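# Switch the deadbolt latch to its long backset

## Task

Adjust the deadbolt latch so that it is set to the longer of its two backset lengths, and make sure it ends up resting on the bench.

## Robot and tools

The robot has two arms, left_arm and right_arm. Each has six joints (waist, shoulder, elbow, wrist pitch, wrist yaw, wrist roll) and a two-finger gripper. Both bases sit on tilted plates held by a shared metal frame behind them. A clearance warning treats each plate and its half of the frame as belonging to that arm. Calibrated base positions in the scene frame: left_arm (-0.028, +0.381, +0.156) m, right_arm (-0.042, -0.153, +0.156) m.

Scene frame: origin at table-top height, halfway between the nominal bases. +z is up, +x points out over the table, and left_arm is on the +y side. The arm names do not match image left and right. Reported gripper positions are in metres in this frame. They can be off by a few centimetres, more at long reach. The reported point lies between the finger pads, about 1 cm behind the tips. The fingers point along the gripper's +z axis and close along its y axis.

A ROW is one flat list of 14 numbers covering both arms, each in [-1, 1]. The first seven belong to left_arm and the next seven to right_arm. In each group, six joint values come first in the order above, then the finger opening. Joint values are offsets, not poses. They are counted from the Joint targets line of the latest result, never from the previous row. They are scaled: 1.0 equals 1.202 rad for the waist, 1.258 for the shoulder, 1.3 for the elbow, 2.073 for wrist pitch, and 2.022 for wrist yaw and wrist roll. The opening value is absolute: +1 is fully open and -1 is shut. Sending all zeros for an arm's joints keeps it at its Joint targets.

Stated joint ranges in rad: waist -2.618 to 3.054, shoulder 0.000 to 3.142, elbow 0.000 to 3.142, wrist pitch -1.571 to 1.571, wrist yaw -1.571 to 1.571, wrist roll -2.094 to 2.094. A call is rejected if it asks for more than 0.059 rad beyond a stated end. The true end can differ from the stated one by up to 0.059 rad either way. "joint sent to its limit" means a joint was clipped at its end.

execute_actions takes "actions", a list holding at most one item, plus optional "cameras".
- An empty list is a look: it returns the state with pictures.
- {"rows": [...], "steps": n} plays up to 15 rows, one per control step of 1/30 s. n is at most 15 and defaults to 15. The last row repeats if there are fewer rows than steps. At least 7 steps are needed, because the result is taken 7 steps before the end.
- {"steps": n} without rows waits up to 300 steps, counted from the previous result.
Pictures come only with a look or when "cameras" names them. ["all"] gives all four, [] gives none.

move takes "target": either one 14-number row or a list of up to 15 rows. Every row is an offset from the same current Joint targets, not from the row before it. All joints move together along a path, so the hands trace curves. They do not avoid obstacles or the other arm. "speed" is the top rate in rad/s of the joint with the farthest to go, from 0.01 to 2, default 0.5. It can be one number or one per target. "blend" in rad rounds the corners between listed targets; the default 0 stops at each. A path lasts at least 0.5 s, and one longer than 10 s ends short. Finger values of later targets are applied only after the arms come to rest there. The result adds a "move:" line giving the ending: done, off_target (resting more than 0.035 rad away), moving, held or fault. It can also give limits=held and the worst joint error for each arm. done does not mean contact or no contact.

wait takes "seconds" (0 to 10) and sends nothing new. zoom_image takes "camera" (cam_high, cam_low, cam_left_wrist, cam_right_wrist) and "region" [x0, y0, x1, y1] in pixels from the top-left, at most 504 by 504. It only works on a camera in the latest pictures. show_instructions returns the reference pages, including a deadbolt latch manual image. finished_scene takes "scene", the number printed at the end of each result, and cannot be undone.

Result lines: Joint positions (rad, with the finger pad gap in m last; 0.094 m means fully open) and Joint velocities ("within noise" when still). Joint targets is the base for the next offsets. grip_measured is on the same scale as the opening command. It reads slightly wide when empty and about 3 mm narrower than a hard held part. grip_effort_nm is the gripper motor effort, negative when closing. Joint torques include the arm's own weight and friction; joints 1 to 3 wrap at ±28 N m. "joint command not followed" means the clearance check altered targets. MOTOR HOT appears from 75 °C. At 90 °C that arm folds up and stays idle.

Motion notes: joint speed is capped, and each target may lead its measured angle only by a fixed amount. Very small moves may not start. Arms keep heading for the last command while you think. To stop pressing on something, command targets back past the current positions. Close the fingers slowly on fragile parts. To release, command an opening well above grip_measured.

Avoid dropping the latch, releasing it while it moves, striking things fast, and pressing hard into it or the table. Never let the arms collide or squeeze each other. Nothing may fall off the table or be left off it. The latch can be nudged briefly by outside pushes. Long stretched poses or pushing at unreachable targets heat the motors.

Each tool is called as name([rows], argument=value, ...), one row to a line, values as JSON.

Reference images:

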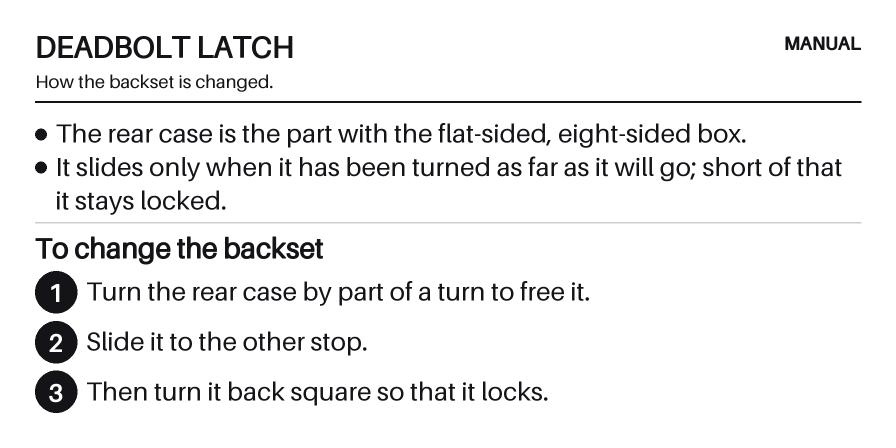

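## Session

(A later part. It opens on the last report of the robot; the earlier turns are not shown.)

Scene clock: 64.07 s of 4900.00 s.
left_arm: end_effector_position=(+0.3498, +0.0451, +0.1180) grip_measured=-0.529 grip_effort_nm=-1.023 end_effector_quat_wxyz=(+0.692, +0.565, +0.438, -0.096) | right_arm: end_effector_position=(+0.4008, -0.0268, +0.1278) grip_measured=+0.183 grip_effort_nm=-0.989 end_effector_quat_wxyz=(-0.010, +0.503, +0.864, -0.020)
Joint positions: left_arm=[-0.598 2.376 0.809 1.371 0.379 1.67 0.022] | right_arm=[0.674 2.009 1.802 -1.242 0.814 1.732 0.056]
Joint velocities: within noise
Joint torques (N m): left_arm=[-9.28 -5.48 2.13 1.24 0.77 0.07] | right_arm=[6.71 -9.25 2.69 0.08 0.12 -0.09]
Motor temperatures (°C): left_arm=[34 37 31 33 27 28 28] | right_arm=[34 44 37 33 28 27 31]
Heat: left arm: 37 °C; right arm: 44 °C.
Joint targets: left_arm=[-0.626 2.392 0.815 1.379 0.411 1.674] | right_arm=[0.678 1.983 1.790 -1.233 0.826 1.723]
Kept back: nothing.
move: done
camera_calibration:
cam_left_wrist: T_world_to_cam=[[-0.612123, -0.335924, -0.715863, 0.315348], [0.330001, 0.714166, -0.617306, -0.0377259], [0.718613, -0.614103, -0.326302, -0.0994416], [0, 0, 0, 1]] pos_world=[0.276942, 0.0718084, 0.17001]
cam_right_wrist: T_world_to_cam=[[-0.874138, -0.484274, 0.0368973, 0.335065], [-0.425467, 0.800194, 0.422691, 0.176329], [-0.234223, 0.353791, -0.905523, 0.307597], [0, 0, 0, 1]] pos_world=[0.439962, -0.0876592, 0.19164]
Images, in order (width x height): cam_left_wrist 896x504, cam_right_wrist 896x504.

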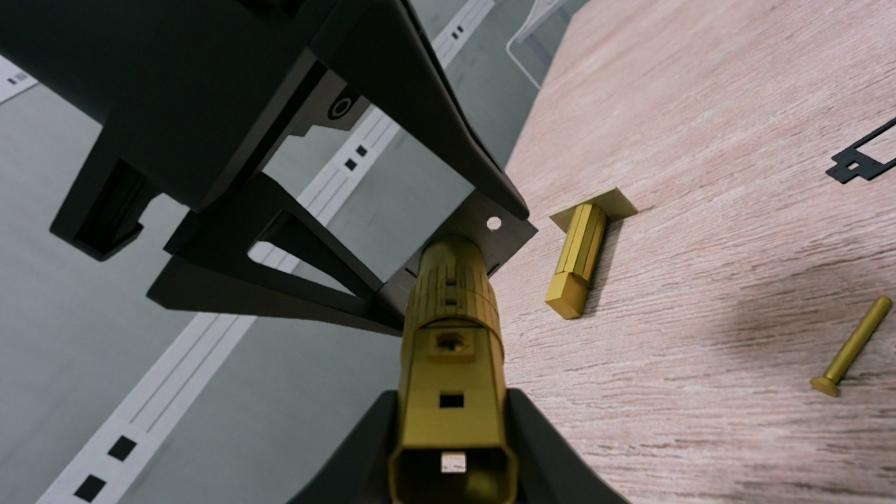

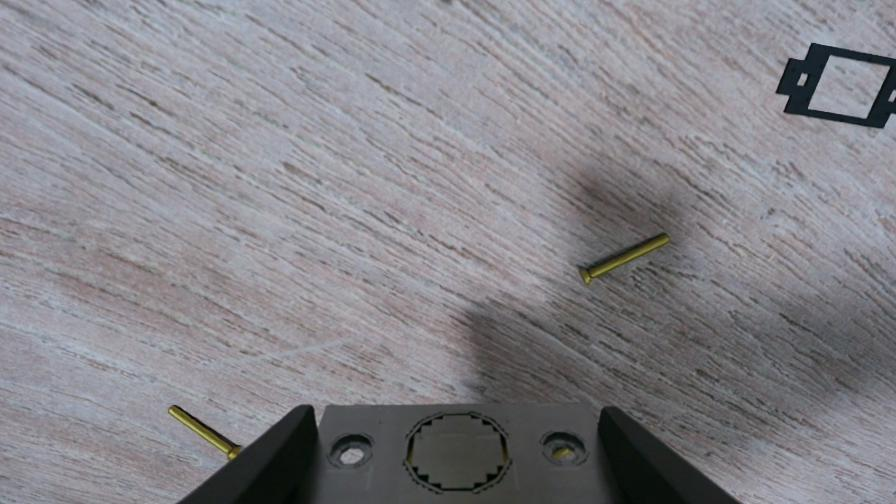

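move(target=[0,0,0,0,0,0.185,-0.75,0,0,0,0,0,0,0.0], speed=0.4, cameras=["cam_left_wrist","cam_right_wrist"])

zoom_image(camera="cam_left_wrist", region=[360, 180, 560, 504])

Scene clock: 66.00 s of 4900.00 s.
left_arm: end_effector_position=(+0.3502, +0.0453, +0.1186) grip_measured=-0.529 grip_effort_nm=-1.028 end_effector_quat_wxyz=(+0.699, +0.636, +0.324, +0.036) | right_arm: end_effector_position=(+0.4008, -0.0268, +0.1278) grip_measured=+0.183 grip_effort_nm=-0.984 end_effector_quat_wxyz=(-0.010, +0.503, +0.864, -0.020)
Joint positions: left_arm=[-0.598 2.376 0.809 1.374 0.38 2.046 0.022] | right_arm=[0.674 2.009 1.802 -1.242 0.814 1.732 0.056]
Joint velocities: within noise
Joint torques (N m): left_arm=[-9.32 -5.5 2.14 1.2 0.74 0.07] | right_arm=[6.68 -9.29 2.7 0.07 0.12 -0.1]
Motor temperatures (°C): left_arm=[34 37 31 33 27 28 28] | right_arm=[34 44 37 33 28 27 31]
Heat: left arm: 37 °C; right arm: 44 °C.
Joint targets: left_arm=[-0.626 2.392 0.815 1.379 0.411 2.048] | right_arm=[0.678 1.983 1.790 -1.233 0.826 1.723]
Kept back: nothing.
move: done
camera_calibration:
cam_left_wrist: T_world_to_cam=[[-0.342277, -0.179006, -0.92239, 0.238983], [0.49366, 0.801016, -0.338636, -0.131924], [0.799467, -0.571254, -0.185801, -0.146314], [0, 0, 0, 1]] pos_world=[0.263897, 0.0648699, 0.148576]
cam_right_wrist: T_world_to_cam=[[-0.874138, -0.484274, 0.0368973, 0.335065], [-0.425467, 0.800194, 0.422691, 0.176329], [-0.234223, 0.353791, -0.905523, 0.307597], [0, 0, 0, 1]] pos_world=[0.439962, -0.0876592, 0.19164]
Images, in order (width x height): cam_left_wrist 896x504, cam_right_wrist 896x504.

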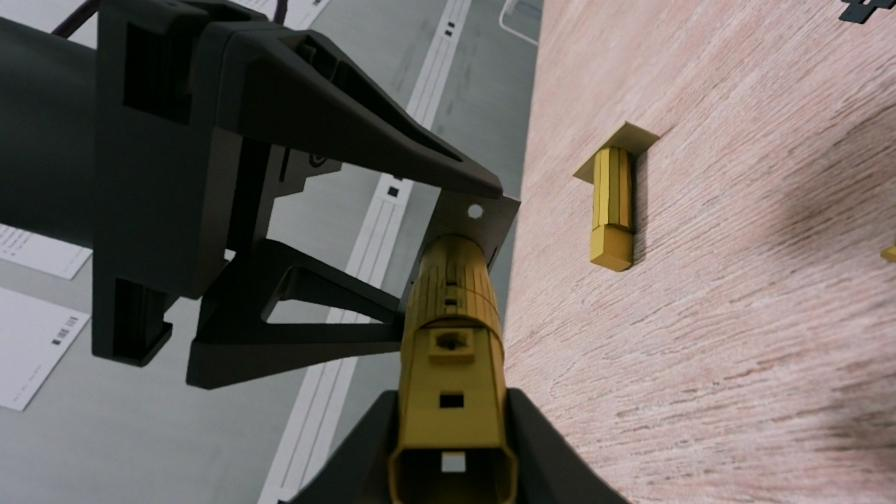

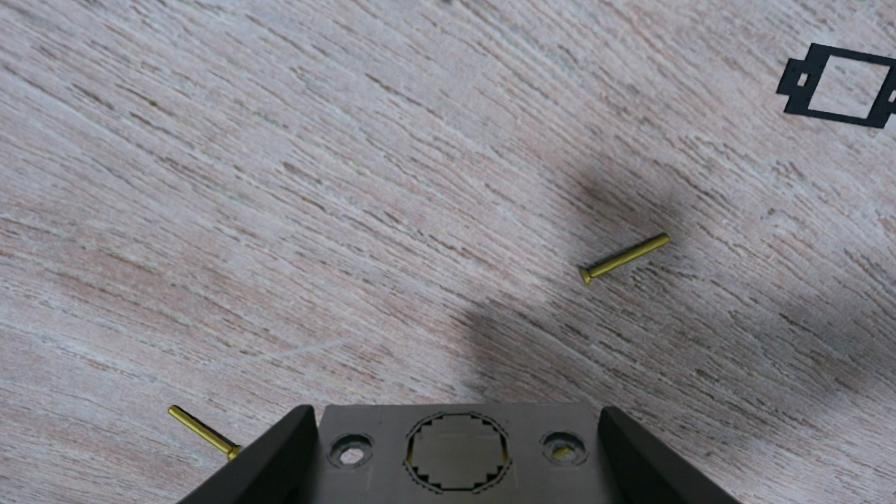

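Scaled by 1.556 from the camera's 896x504 image, which has a finer 1280x720 frame.

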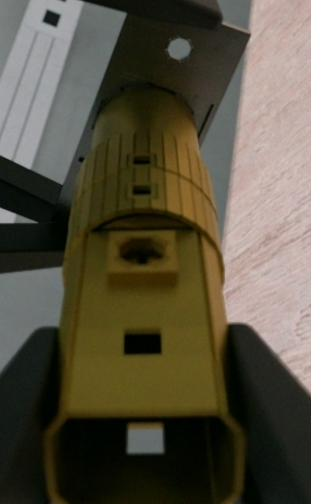

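move([
  [0,0,0,0,0,0,0.1,0,0,0,0,0,0,0.0],
  [0,0,0,0,0,-0.777,0.1,0,0,0,0,0,0,0.0],
], speed=1.0, cameras=["cam_left_wrist","cam_right_wrist"])

zoom_image(camera="cam_left_wrist", region=[360, 180, 600, 504])

Scene clock: 69.63 s of 4900.00 s.
left_arm: end_effector_position=(+0.3491, +0.0446, +0.1202) grip_measured=+0.098 grip_effort_nm=0.100 end_effector_quat_wxyz=(+0.522, +0.225, +0.675, -0.471) | right_arm: end_effector_position=(+0.4011, -0.0274, +0.1272) grip_measured=+0.183 grip_effort_nm=-0.984 end_effector_quat_wxyz=(-0.010, +0.504, +0.863, -0.021)
Joint positions: left_arm=[-0.598 2.376 0.809 1.374 0.391 0.483 0.052] | right_arm=[0.671 2.009 1.802 -1.241 0.814 1.731 0.056]
Joint velocities: within noise
Joint torques (N m): left_arm=[-9.36 -5.53 2.04 1.18 0.63 -0.1] | right_arm=[6.86 -9.28 2.7 0.06 0.12 -0.09]
Motor temperatures (°C): left_arm=[34 37 31 33 27 28 28] | right_arm=[33 44 37 33 28 27 31]
Heat: left arm: 37 °C; right arm: 44 °C.
Joint targets: left_arm=[-0.626 2.392 0.815 1.379 0.411 0.477] | right_arm=[0.678 1.983 1.790 -1.233 0.826 1.723]
Kept back: nothing.
move: done
camera_calibration:
cam_left_wrist: T_world_to_cam=[[-0.801504, -0.4628, 0.378691, 0.256533], [-0.5189, 0.223517, -0.825096, 0.307412], [0.297211, -0.85782, -0.419297, 0.0706767], [0, 0, 0, 1]] pos_world=[0.344122, 0.110639, 0.186133]
cam_right_wrist: T_world_to_cam=[[-0.875085, -0.482504, 0.0376296, 0.335448], [-0.423796, 0.801511, 0.421874, 0.176743], [-0.233717, 0.353228, -0.905873, 0.307145], [0, 0, 0, 1]] pos_world=[0.440233, -0.0882991, 0.191048]
Images, in order (width x height): cam_left_wrist 896x504, cam_right_wrist 896x504.

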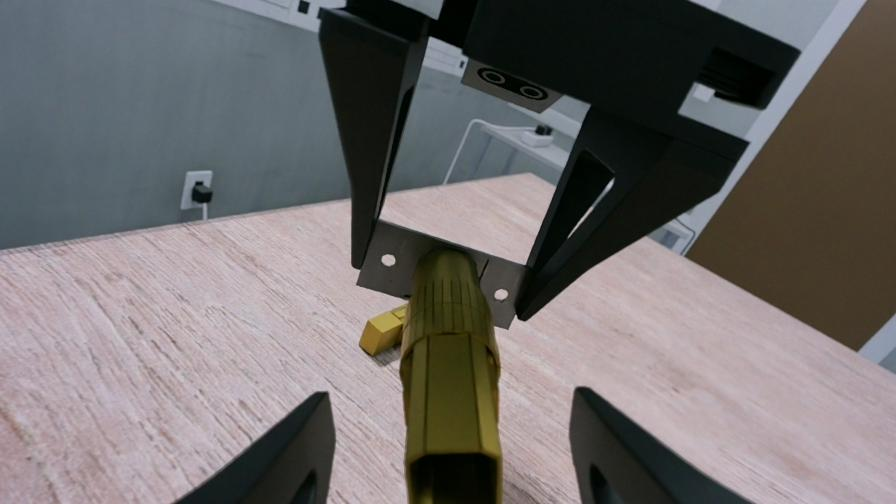

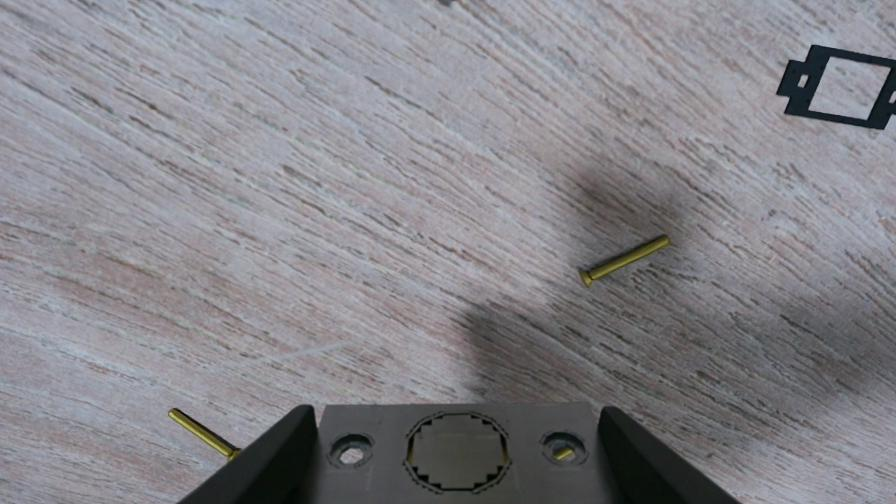

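Scaled by 1.556 from the camera's 896x504 image, which has a finer 1280x720 frame.

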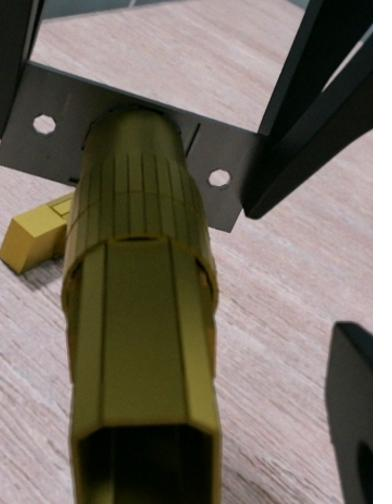

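move([
  [0,0,0,0,0,0,-0.5,0,0,0,0,0,0,0.0],
  [0,0,0,0,0,0,-0.8,0,0,0,0,0,0,0.0],
  [0,0,0,0,0,0.2,-0.8,0,0,0,0,0,0,0.0],
], speed=0.5, cameras=["cam_left_wrist","cam_right_wrist"])

Scene clock: 72.97 s of 4900.00 s.
left_arm: end_effector_position=(+0.3491, +0.0446, +0.1202) grip_measured=-0.633 grip_effort_nm=-1.023 end_effector_quat_wxyz=(+0.603, +0.351, +0.619, -0.361) | right_arm: end_effector_position=(+0.4016, -0.0270, +0.1272) grip_measured=+0.183 grip_effort_nm=-0.984 end_effector_quat_wxyz=(-0.009, +0.505, +0.863, -0.020)
Joint positions: left_arm=[-0.598 2.376 0.809 1.374 0.391 0.872 0.017] | right_arm=[0.671 2.009 1.802 -1.238 0.814 1.731 0.056]
Joint velocities: within noise
Joint torques (N m): left_arm=[-9.4 -5.49 2.1 1.16 0.63 0.15] | right_arm=[6.89 -9.29 2.73 0.03 0.12 -0.09]
Motor temperatures (°C): left_arm=[34 37 31 33 27 28 28] | right_arm=[33 44 37 33 28 27 31]
Heat: left arm: 37 °C; right arm: 44 °C.
Joint targets: left_arm=[-0.626 2.392 0.815 1.379 0.411 0.881] | right_arm=[0.678 1.983 1.790 -1.233 0.826 1.723]
Kept back: nothing.
move: done
camera_calibration:
cam_left_wrist: T_world_to_cam=[[-0.868377, -0.495904, -0.000694304, 0.327004], [-0.223263, 0.392205, -0.892373, 0.204718], [0.442803, -0.774761, -0.451299, 0.0199675], [0, 0, 0, 1]] pos_world=[0.320827, 0.0973413, 0.191923]
cam_right_wrist: T_world_to_cam=[[-0.876217, -0.480603, 0.0355558, 0.336797], [-0.422729, 0.801936, 0.422137, 0.176205], [-0.231393, 0.354853, -0.905835, 0.306205], [0, 0, 0, 1]] pos_world=[0.440449, -0.0880973, 0.191013]
Images, in order (width x height): cam_left_wrist 896x504, cam_right_wrist 896x504.

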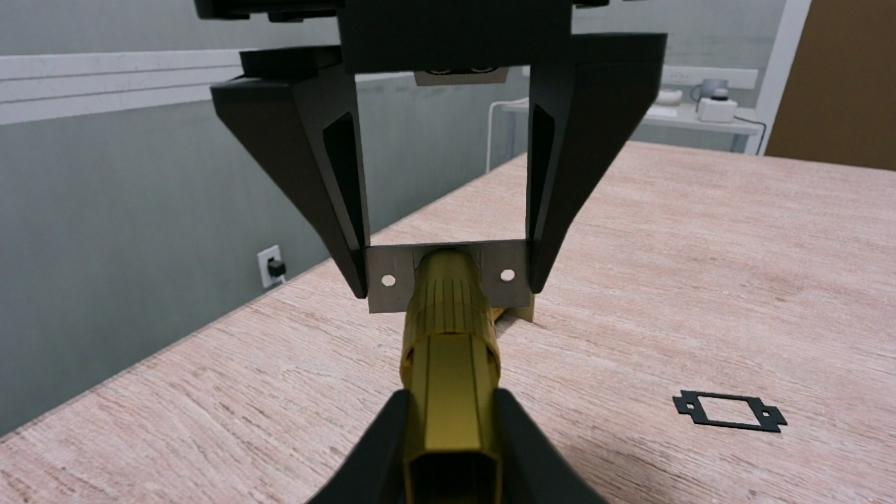

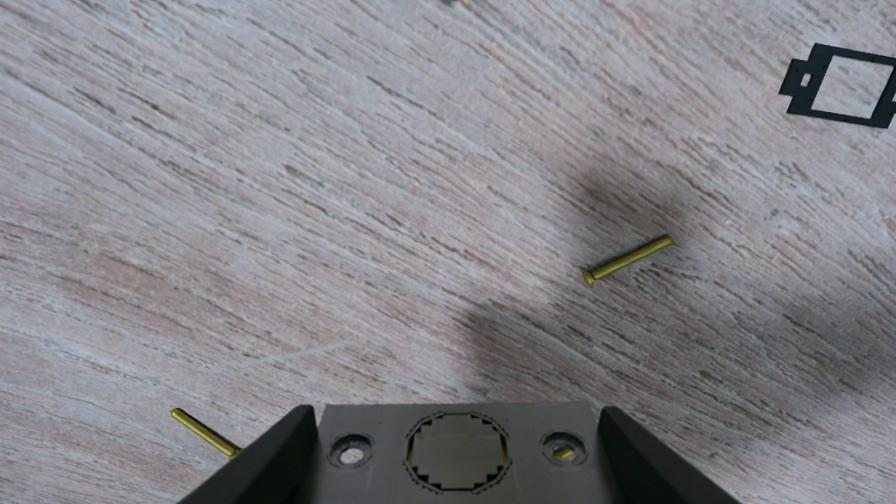

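move(target=[0,0,0,0,0,0.15,-0.8,0,0,0,0,0,0,0.0], speed=0.4, cameras=["cam_left_wrist","cam_right_wrist"])

Scene clock: 74.73 s of 4900.00 s.
left_arm: end_effector_position=(+0.3523, +0.0454, +0.1191) grip_measured=-0.623 grip_effort_nm=-1.023 end_effector_quat_wxyz=(+0.633, +0.403, +0.589, -0.300) | right_arm: end_effector_position=(+0.4053, -0.0255, +0.1270) grip_measured=+0.183 grip_effort_nm=-0.984 end_effector_quat_wxyz=(-0.004, +0.507, +0.862, -0.015)
Joint positions: left_arm=[-0.598 2.376 0.813 1.376 0.378 1.051 0.018] | right_arm=[0.671 2.009 1.802 -1.218 0.82 1.72 0.056]
Joint velocities: within noise
Joint torques (N m): left_arm=[-9.39 -5.61 1.69 1.16 0.77 1.67] | right_arm=[6.89 -9.29 2.73 -0.14 0.06 0.03]
Motor temperatures (°C): left_arm=[34 37 31 33 27 28 28] | right_arm=[33 43 37 33 28 27 31]
Heat: left arm: 37 °C; right arm: 43 °C.
Joint targets: left_arm=[-0.626 2.392 0.815 1.379 0.411 1.185] | right_arm=[0.678 1.983 1.790 -1.232 0.826 1.723]
Kept back: nothing.
move: off_target (left_arm); left_arm: the wrist roll is farthest, 0.133 rad from its target
camera_calibration:
cam_left_wrist: T_world_to_cam=[[-0.849531, -0.495403, -0.181307, 0.344977], [-0.091123, 0.476322, -0.874536, 0.151695], [0.519609, -0.726425, -0.449793, -0.0107005], [0, 0, 0, 1]] pos_world=[0.312452, 0.0908738, 0.190397]
cam_right_wrist: T_world_to_cam=[[-0.877965, -0.478257, 0.0211562, 0.343335], [-0.426598, 0.801656, 0.418762, 0.178607], [-0.217236, 0.358633, -0.90785, 0.301007], [0, 0, 0, 1]] pos_world=[0.443019, -0.0869303, 0.191212]
Images, in order (width x height): cam_left_wrist 896x504, cam_right_wrist 896x504.

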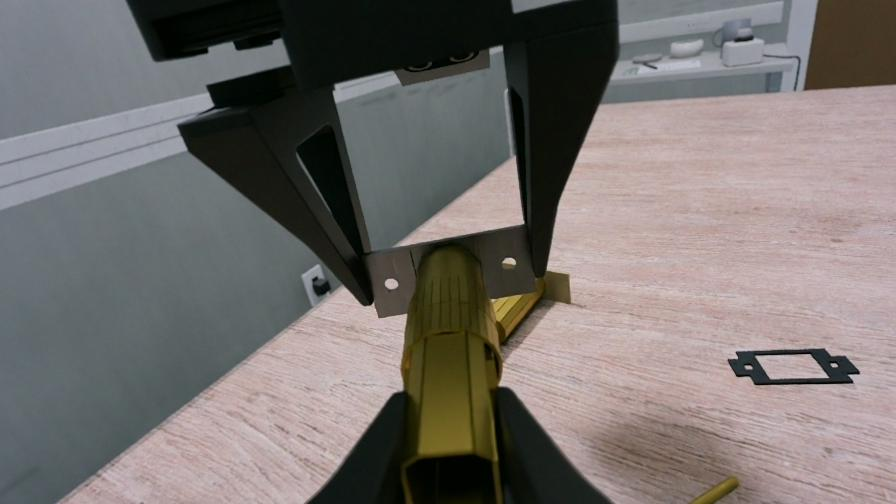

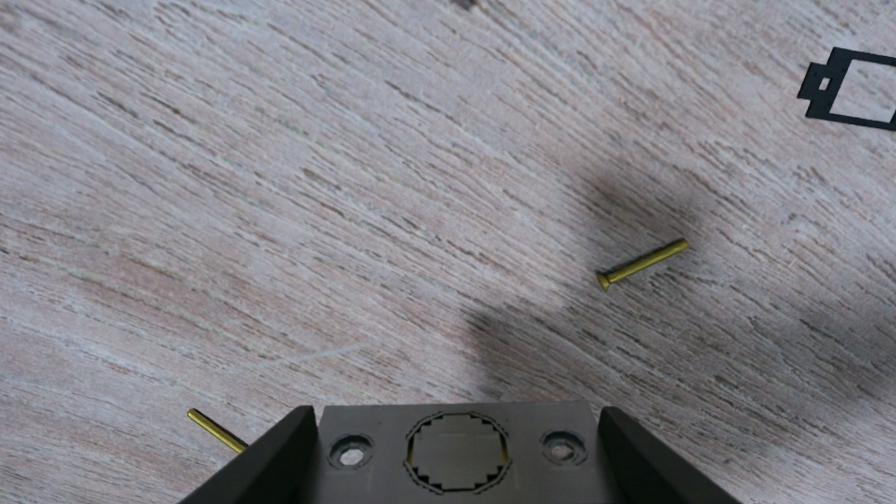

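move([
  [0,0,0,0,0,-0.047,-0.85,0,0,0,0,0,0,-0.05],
  [0.025,-0.0477,-0.0423,0.0169,0.0069,-0.047,-0.85,0,0,0,0,0,0,-0.05],
], speed=0.1, cameras=["cam_left_wrist","cam_right_wrist"])

zoom_image(camera="cam_left_wrist", region=[360, 180, 600, 504])

Scene clock: 78.10 s of 4900.00 s.
left_arm: end_effector_position=(+0.3468, +0.0521, +0.1194) grip_measured=-0.622 grip_effort_nm=-1.018 end_effector_quat_wxyz=(+0.625, +0.392, +0.599, -0.311) | right_arm: end_effector_position=(+0.4005, -0.0202, +0.1262) grip_measured=+0.183 grip_effort_nm=-0.984 end_effector_quat_wxyz=(-0.020, +0.506, +0.862, -0.009)
Joint positions: left_arm=[-0.593 2.36 0.775 1.394 0.378 1.013 0.018] | right_arm=[0.671 2.009 1.796 -1.214 0.786 1.718 0.056]
Joint velocities: within noise
Joint torques (N m): left_arm=[-7.09 -9.17 0.27 1.36 0.95 0.9] | right_arm=[6.89 -9.29 3.19 -0.19 0.42 0.05]
Motor temperatures (°C): left_arm=[34 37 31 33 27 28 28] | right_arm=[33 43 37 33 28 27 31]
Heat: left arm: 37 °C; right arm: 43 °C.
Joint targets: left_arm=[-0.596 2.332 0.760 1.414 0.425 1.090] | right_arm=[0.678 1.983 1.790 -1.232 0.826 1.723]
Kept back: nothing.
move: off_target (left_arm, right_arm); left_arm: the wrist roll is farthest, 0.077 rad from its target; right_arm: the wrist yaw is farthest, 0.040 rad from its target
camera_calibration:
cam_left_wrist: T_world_to_cam=[[-0.855148, -0.498632, -0.141732, 0.341064], [-0.124434, 0.462867, -0.87765, 0.160875], [0.503227, -0.732885, -0.457867, 0.00410107], [0, 0, 0, 1]] pos_world=[0.309615, 0.0986073, 0.191409]
cam_right_wrist: T_world_to_cam=[[-0.876678, -0.480286, 0.0275712, 0.340393], [-0.418372, 0.789449, 0.44915, 0.165296], [-0.237487, 0.382225, -0.893031, 0.304049], [0, 0, 0, 1]] pos_world=[0.439778, -0.0832216, 0.187897]
Images, in order (width x height): cam_left_wrist 896x504, cam_right_wrist 896x504.

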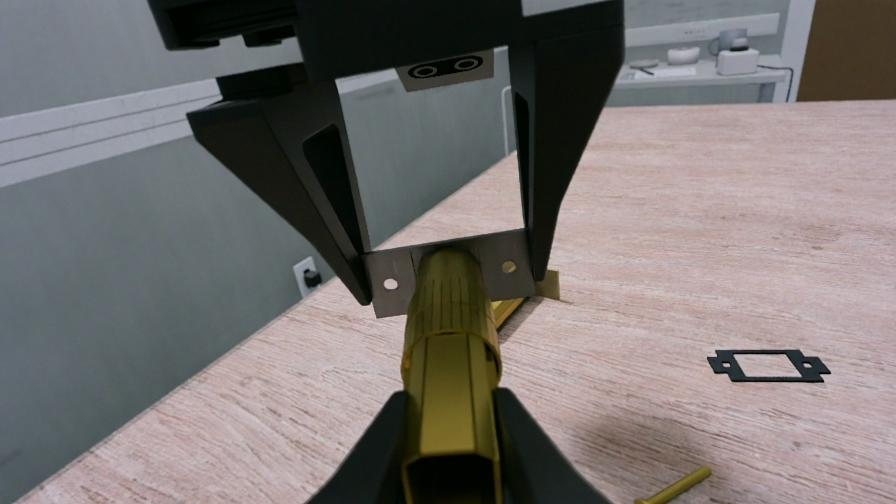

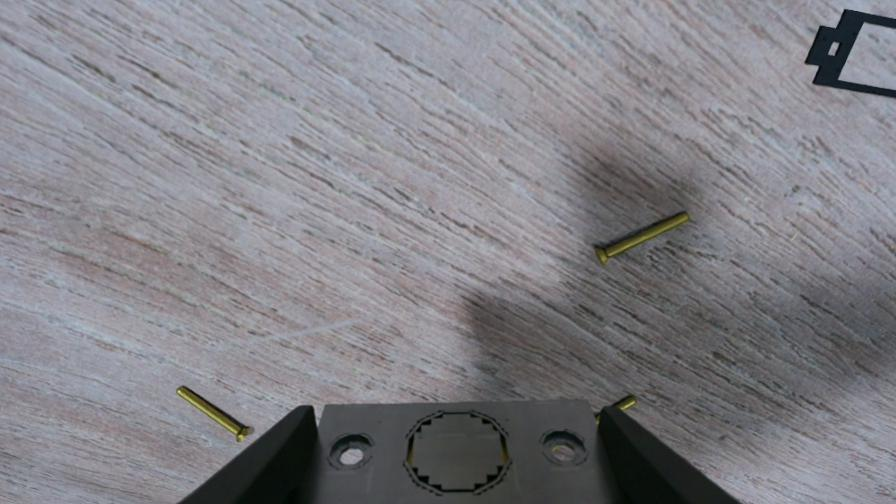

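Scaled by 1.556 from the camera's 896x504 image, which has a finer 1280x720 frame.

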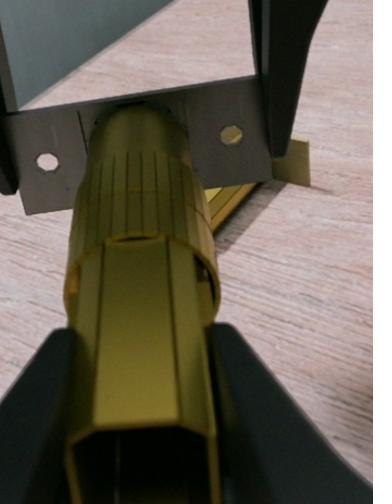

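move(target=[0,0,0,0,0,0.055,-0.9,0,0,0,0,0,0,-0.1], speed=0.3, cameras=["cam_left_wrist"])

move(target=[0,0,0,0,0,-0.09,-0.9,0,0,0,0,0,0,-0.1], speed=0.3, cameras=["cam_left_wrist"])

Scene clock: 81.33 s of 4900.00 s.
left_arm: end_effector_position=(+0.3481, +0.0533, +0.1190) grip_measured=-0.622 grip_effort_nm=-1.023 end_effector_quat_wxyz=(+0.633, +0.407, +0.589, -0.294) | right_arm: end_effector_position=(+0.4019, -0.0191, +0.1261) grip_measured=+0.183 grip_effort_nm=-0.984 end_effector_quat_wxyz=(-0.019, +0.507, +0.862, -0.006)
Joint positions: left_arm=[-0.59 2.359 0.775 1.395 0.378 1.066 0.018] | right_arm=[0.671 2.009 1.796 -1.205 0.786 1.716 0.056]
Joint velocities: within noise
Joint torques (N m): left_arm=[-7.21 -9.01 0.25 1.34 0.93 1.61] | right_arm=[6.91 -9.31 3.18 -0.27 0.42 0.08]
Motor temperatures (°C): left_arm=[34 37 31 33 28 28 28] | right_arm=[33 43 37 33 28 27 31]
Heat: left arm: 37 °C; right arm: 43 °C.
Joint targets: left_arm=[-0.595 2.332 0.760 1.414 0.425 1.201] | right_arm=[0.678 1.983 1.790 -1.232 0.826 1.723]
Kept back: nothing.
move: off_target (left_arm, right_arm); left_arm: the wrist roll is farthest, 0.135 rad from its target; right_arm: the wrist yaw is farthest, 0.040 rad from its target
camera_calibration:
cam_left_wrist: T_world_to_cam=[[-0.846272, -0.496119, -0.194139, 0.3457], [-0.0856523, 0.486371, -0.869544, 0.144386], [0.525821, -0.719242, -0.454096, -0.00492028], [0, 0, 0, 1]] pos_world=[0.307511, 0.0977444, 0.19043]
Images, in order (width x height): cam_left_wrist 896x504.

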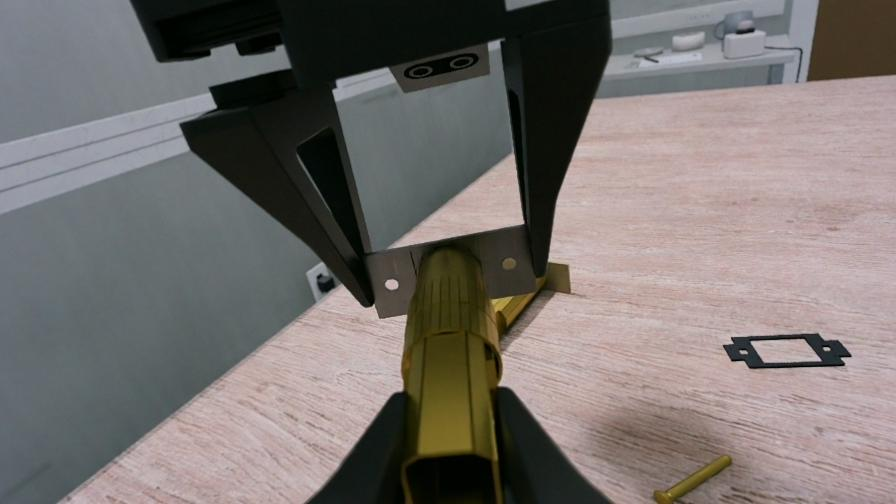

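Scene clock: 82.37 s of 4900.00 s.
left_arm: end_effector_position=(+0.3478, +0.0531, +0.1194) grip_measured=-0.628 grip_effort_nm=-1.023 end_effector_quat_wxyz=(+0.621, +0.383, +0.604, -0.320) | right_arm: end_effector_position=(+0.4017, -0.0191, +0.1261) grip_measured=+0.183 grip_effort_nm=-0.984 end_effector_quat_wxyz=(-0.019, +0.507, +0.862, -0.006)
Joint positions: left_arm=[-0.59 2.359 0.775 1.395 0.381 0.984 0.017] | right_arm=[0.671 2.009 1.796 -1.205 0.785 1.715 0.056]
Joint velocities: within noise
Joint torques (N m): left_arm=[-7.28 -9.13 0.38 1.34 0.89 0.45] | right_arm=[6.89 -9.29 3.18 -0.27 0.43 0.08]
Motor temperatures (°C): left_arm=[34 37 31 33 28 28 28] | right_arm=[33 43 37 32 28 27 31]
Heat: left arm: 37 °C; right arm: 43 °C.
Joint targets: left_arm=[-0.595 2.332 0.760 1.414 0.425 1.019] | right_arm=[0.678 1.983 1.790 -1.232 0.826 1.723]
Kept back: nothing.
move: off_target (left_arm, right_arm); left_arm: the wrist yaw is farthest, 0.044 rad from its target; right_arm: the wrist yaw is farthest, 0.041 rad from its target
camera_calibration:
cam_left_wrist: T_world_to_cam=[[-0.857071, -0.502717, -0.112715, 0.339798], [-0.146664, 0.447803, -0.882022, 0.169627], [0.493882, -0.739424, -0.457529, 0.00790887], [0, 0, 0, 1]] pos_world=[0.312203, 0.100711, 0.191533]
Images, in order (width x height): cam_left_wrist 896x504.

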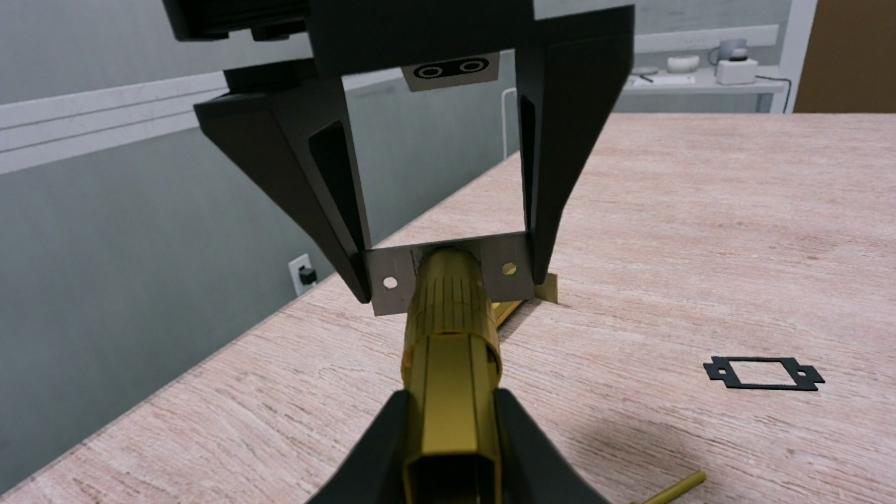

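move(target=[0.010,-0.0143,-0.034,0.012,0.006,0.045,-0.9,0,0,0,0,0,0,-0.2], speed=0.1, cameras=["cam_left_wrist","cam_right_wrist","cam_low"])

Scene clock: 83.90 s of 4900.00 s.
left_arm: end_effector_position=(+0.3422, +0.0601, +0.1208) grip_measured=-0.628 grip_effort_nm=-1.013 end_effector_quat_wxyz=(+0.626, +0.393, +0.598, -0.312) | right_arm: end_effector_position=(+0.3976, -0.0129, +0.1279) grip_measured=+0.183 grip_effort_nm=-0.984 end_effector_quat_wxyz=(-0.035, +0.505, +0.862, +0.002)
Joint positions: left_arm=[-0.584 2.341 0.736 1.413 0.389 1.017 0.017] | right_arm=[0.676 2.009 1.796 -1.207 0.752 1.715 0.056]
Joint velocities: within noise
Joint torques (N m): left_arm=[-6.56 -9.07 -0.35 1.41 0.96 1.14] | right_arm=[6.54 -9.28 3.18 -0.25 0.79 0.08]
Motor temperatures (°C): left_arm=[34 38 30 33 28 28 28] | right_arm=[33 43 37 32 28 27 31]
Heat: left arm: 38 °C; right arm: 43 °C.
Joint targets: left_arm=[-0.583 2.314 0.716 1.439 0.437 1.110] | right_arm=[0.678 1.983 1.790 -1.233 0.826 1.723]
Kept back: nothing.
move: off_target (left_arm, right_arm); left_arm: the wrist roll is farthest, 0.093 rad from its target; right_arm: the wrist yaw is farthest, 0.074 rad from its target
camera_calibration:
cam_left_wrist: T_world_to_cam=[[-0.855492, -0.497508, -0.143592, 0.341579], [-0.121666, 0.462665, -0.878145, 0.156913], [0.503319, -0.733776, -0.456337, 0.0127609], [0, 0, 0, 1]] pos_world=[0.304886, 0.106703, 0.192664]
cam_right_wrist: T_world_to_cam=[[-0.876219, -0.481294, 0.0244314, 0.341436], [-0.41173, 0.773994, 0.481053, 0.150635], [-0.250438, 0.411449, -0.876351, 0.305445], [0, 0, 0, 1]] pos_world=[0.437688, -0.0779347, 0.186872]
Images, in order (width x height): cam_low 896x504, cam_left_wrist 896x504, cam_right_wrist 896x504.

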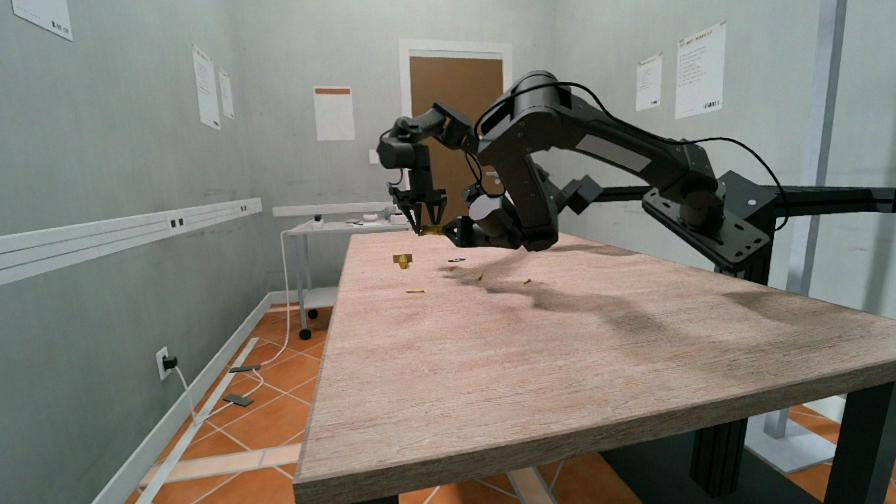

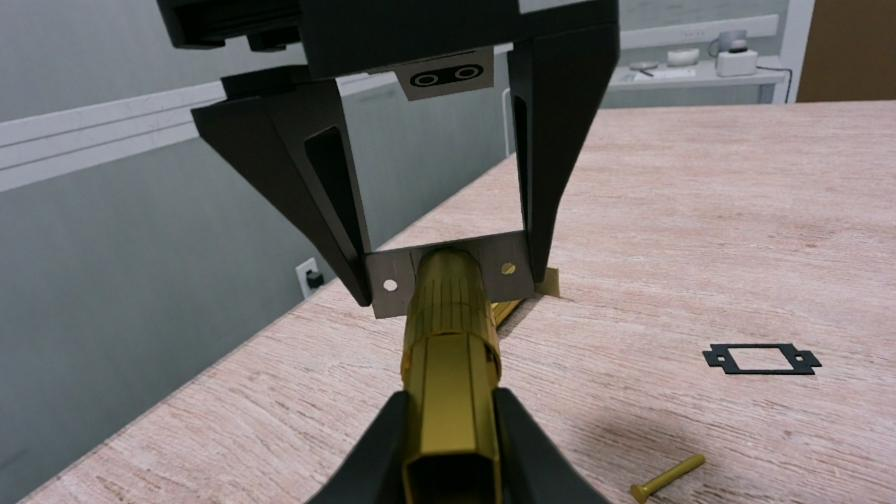

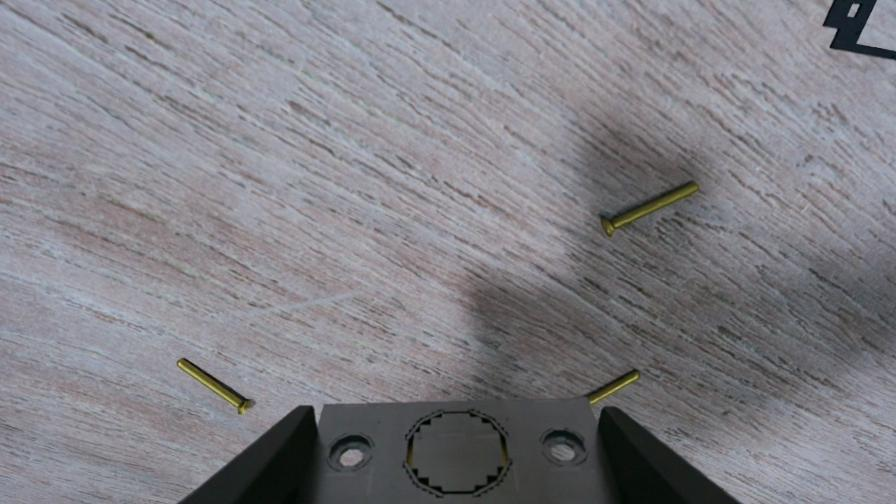

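move(target=[0,0,0,0,0,-0.064,-0.9,0,0,0,0,0,0,-0.2], speed=0.1, cameras=["cam_left_wrist"])

Scene clock: 86.23 s of 4900.00 s.
left_arm: end_effector_position=(+0.3420, +0.0604, +0.1212) grip_measured=-0.631 grip_effort_nm=-1.023 end_effector_quat_wxyz=(+0.618, +0.377, +0.607, -0.328) | right_arm: end_effector_position=(+0.3974, -0.0126, +0.1279) grip_measured=+0.182 grip_effort_nm=-0.984 end_effector_quat_wxyz=(-0.035, +0.505, +0.862, +0.002)
Joint positions: left_arm=[-0.584 2.341 0.734 1.417 0.39 0.964 0.017] | right_arm=[0.676 2.009 1.796 -1.206 0.75 1.715 0.056]
Joint velocities: within noise
Joint torques (N m): left_arm=[-6.53 -8.98 -0.16 1.38 0.95 0.21] | right_arm=[6.53 -9.29 3.18 -0.25 0.8 0.08]
Motor temperatures (°C): left_arm=[34 38 30 33 28 28 28] | right_arm=[33 43 37 32 28 27 31]
Heat: left arm: 38 °C; right arm: 43 °C.
Joint targets: left_arm=[-0.583 2.314 0.716 1.439 0.437 0.981] | right_arm=[0.678 1.983 1.790 -1.232 0.826 1.723]
Kept back: nothing.
move: off_target (left_arm, right_arm); left_arm: the wrist yaw is farthest, 0.047 rad from its target; right_arm: the wrist yaw is farthest, 0.076 rad from its target
camera_calibration:
cam_left_wrist: T_world_to_cam=[[-0.859805, -0.502393, -0.0913068, 0.337099], [-0.161721, 0.437533, -0.88454, 0.17316], [0.484337, -0.745766, -0.45744, 0.0206019], [0, 0, 0, 1]] pos_world=[0.307865, 0.108957, 0.193371]
Images, in order (width x height): cam_left_wrist 896x504.

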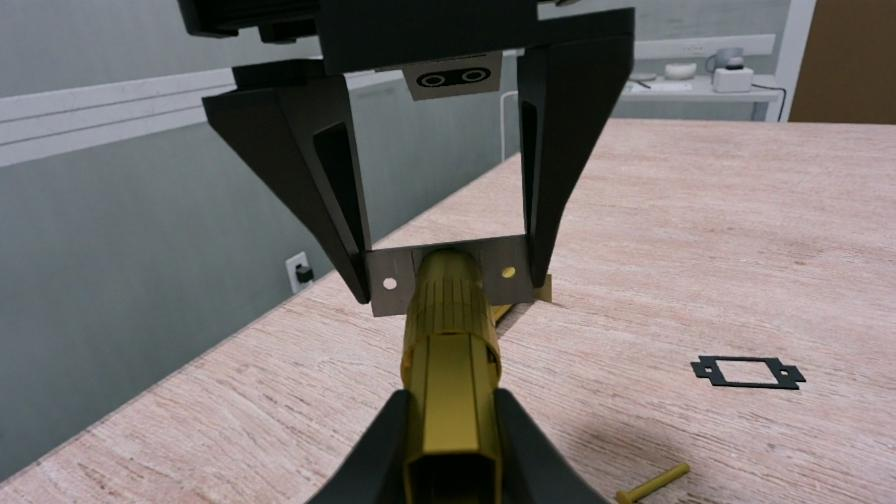

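move(target=[0.010,-0.0133,-0.032,0.012,0.006,0,-0.9,0,0,0,0,0.05,0,-0.3], speed=0.1, cameras=["cam_left_wrist"])

Scene clock: 87.80 s of 4900.00 s.
left_arm: end_effector_position=(+0.3383, +0.0679, +0.1226) grip_measured=-0.631 grip_effort_nm=-1.028 end_effector_quat_wxyz=(+0.619, +0.375, +0.607, -0.328) | right_arm: end_effector_position=(+0.3996, -0.0145, +0.1293) grip_measured=+0.182 grip_effort_nm=-0.994 end_effector_quat_wxyz=(-0.023, +0.503, +0.864, -0.001)
Joint positions: left_arm=[-0.575 2.328 0.7 1.442 0.399 0.962 0.017] | right_arm=[0.682 2.009 1.796 -1.207 0.775 1.715 0.056]
Joint velocities: within noise
Joint torques (N m): left_arm=[-6.2 -9.33 -0.9 1.37 0.98 0.21] | right_arm=[6.13 -9.24 3.19 -0.24 1.67 0.08]
Motor temperatures (°C): left_arm=[33 38 30 33 28 28 28] | right_arm=[33 43 37 32 28 27 31]
Heat: left arm: 38 °C; right arm: 43 °C.
Joint targets: left_arm=[-0.572 2.297 0.674 1.464 0.449 0.981] | right_arm=[0.678 1.983 1.790 -1.233 0.928 1.723]
Kept back: nothing.
move: off_target (left_arm, right_arm); left_arm: the wrist yaw is farthest, 0.050 rad from its target; right_arm: the wrist yaw is farthest, 0.152 rad from its target
camera_calibration:
cam_left_wrist: T_world_to_cam=[[-0.858094, -0.505529, -0.0900901, 0.337291], [-0.162388, 0.433598, -0.886354, 0.171236], [0.48714, -0.745945, -0.45416, 0.027266], [0, 0, 0, 1]] pos_world=[0.303951, 0.116602, 0.194545]
Images, in order (width x height): cam_left_wrist 896x504.

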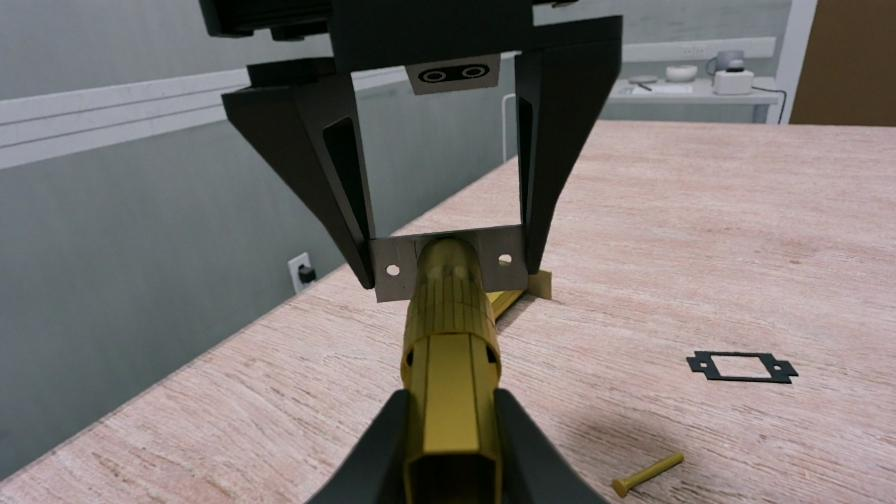

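move(target=[0.010,-0.0133,-0.032,0.012,0.006,0,-0.9,0,0,0,0,0.03,0,-0.3], speed=0.1, cameras=["cam_left_wrist","cam_low"])

zoom_image(camera="cam_left_wrist", region=[340, 180, 580, 504])

Scene clock: 89.20 s of 4900.00 s.
left_arm: end_effector_position=(+0.3349, +0.0744, +0.1255) grip_measured=-0.632 grip_effort_nm=-1.013 end_effector_quat_wxyz=(+0.622, +0.374, +0.605, -0.329) | right_arm: end_effector_position=(+0.3970, -0.0093, +0.1322) grip_measured=+0.182 grip_effort_nm=-0.984 end_effector_quat_wxyz=(-0.022, +0.501, +0.865, +0.004)
Joint positions: left_arm=[-0.569 2.312 0.669 1.461 0.412 0.962 0.017] | right_arm=[0.697 2.009 1.788 -1.201 0.776 1.721 0.056]
Joint velocities: within noise
Joint torques (N m): left_arm=[-5.56 -9.01 -1.74 1.42 0.97 0.2] | right_arm=[5.04 -9.17 3.82 -0.29 2.35 0.02]
Motor temperatures (°C): left_arm=[33 38 30 33 28 28 28] | right_arm=[33 43 37 32 29 27 31]
Heat: left arm: 38 °C; right arm: 43 °C.
Joint targets: left_arm=[-0.560 2.281 0.632 1.489 0.461 0.981] | right_arm=[0.677 1.983 1.790 -1.233 0.988 1.723]
Kept back: nothing.
move: off_target (left_arm, right_arm); left_arm: the wrist yaw is farthest, 0.050 rad from its target; right_arm: the wrist yaw is farthest, 0.212 rad from its target
camera_calibration:
cam_left_wrist: T_world_to_cam=[[-0.857857, -0.505831, -0.0906379, 0.337867], [-0.158578, 0.428341, -0.889594, 0.169951], [0.488808, -0.748772, -0.447669, 0.0339582], [0, 0, 0, 1]] pos_world=[0.300193, 0.123534, 0.197013]
Images, in order (width x height): cam_low 896x504, cam_left_wrist 896x504.

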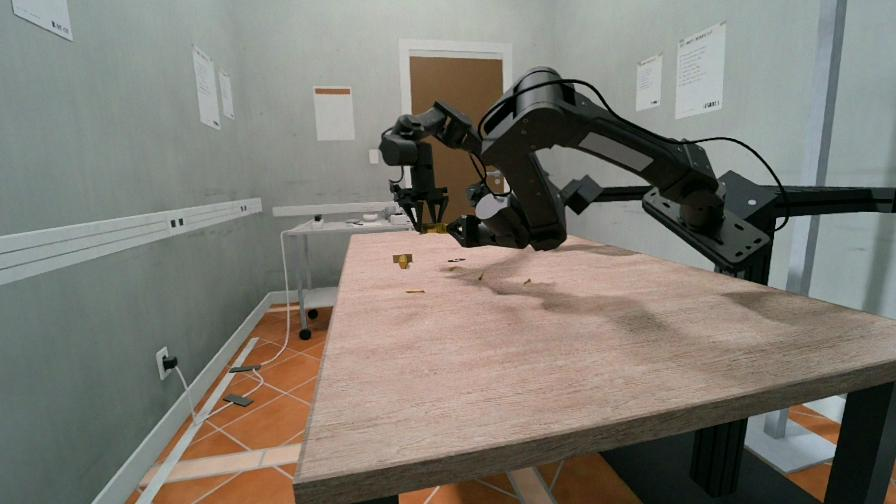

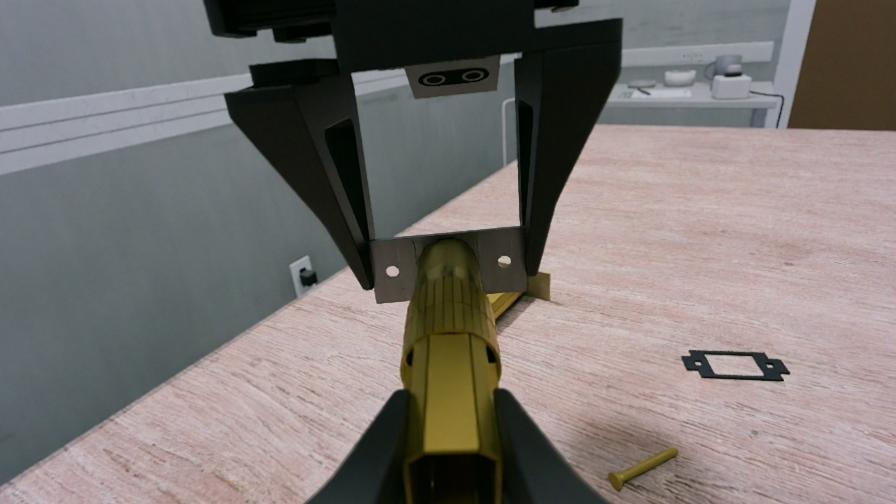

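Scaled by 1.556 from the camera's 896x504 image, which has a finer 1280x720 frame.

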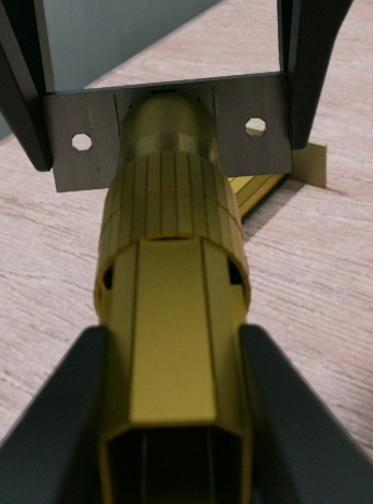

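move(target=[-0.013,0.0173,0.042,-0.016,-0.008,0,-0.9,0,0,0,0,-0.075,0,-0.3], speed=0.15, cameras=[])

Scene clock: 91.17 s of 4900.00 s.
left_arm: end_effector_position=(+0.3384, +0.0714, +0.1244) grip_measured=-0.632 grip_effort_nm=-1.023 end_effector_quat_wxyz=(+0.620, +0.375, +0.605, -0.331) | right_arm: end_effector_position=(+0.3971, -0.0106, +0.1304) grip_measured=+0.182 grip_effort_nm=-0.984 end_effector_quat_wxyz=(-0.025, +0.503, +0.864, +0.002)
Joint positions: left_arm=[-0.568 2.312 0.689 1.436 0.413 0.962 0.017] | right_arm=[0.69 2.009 1.788 -1.201 0.772 1.722 0.056]
Joint velocities: within noise
Joint torques (N m): left_arm=[-6.91 -7.24 1.01 1.35 0.75 0.21] | right_arm=[5.49 -9.2 3.79 -0.3 0.69 0.01]
Motor temperatures (°C): left_arm=[33 38 30 33 28 28 28] | right_arm=[33 43 37 32 29 27 31]
Heat: left arm: 38 °C; right arm: 43 °C.
Joint targets: left_arm=[-0.575 2.302 0.687 1.455 0.445 0.981] | right_arm=[0.677 1.983 1.790 -1.232 0.837 1.723]
Kept back: nothing.
move: off_target (right_arm); right_arm: the wrist yaw is farthest, 0.065 rad from its target
No camera images: "cameras" was empty.


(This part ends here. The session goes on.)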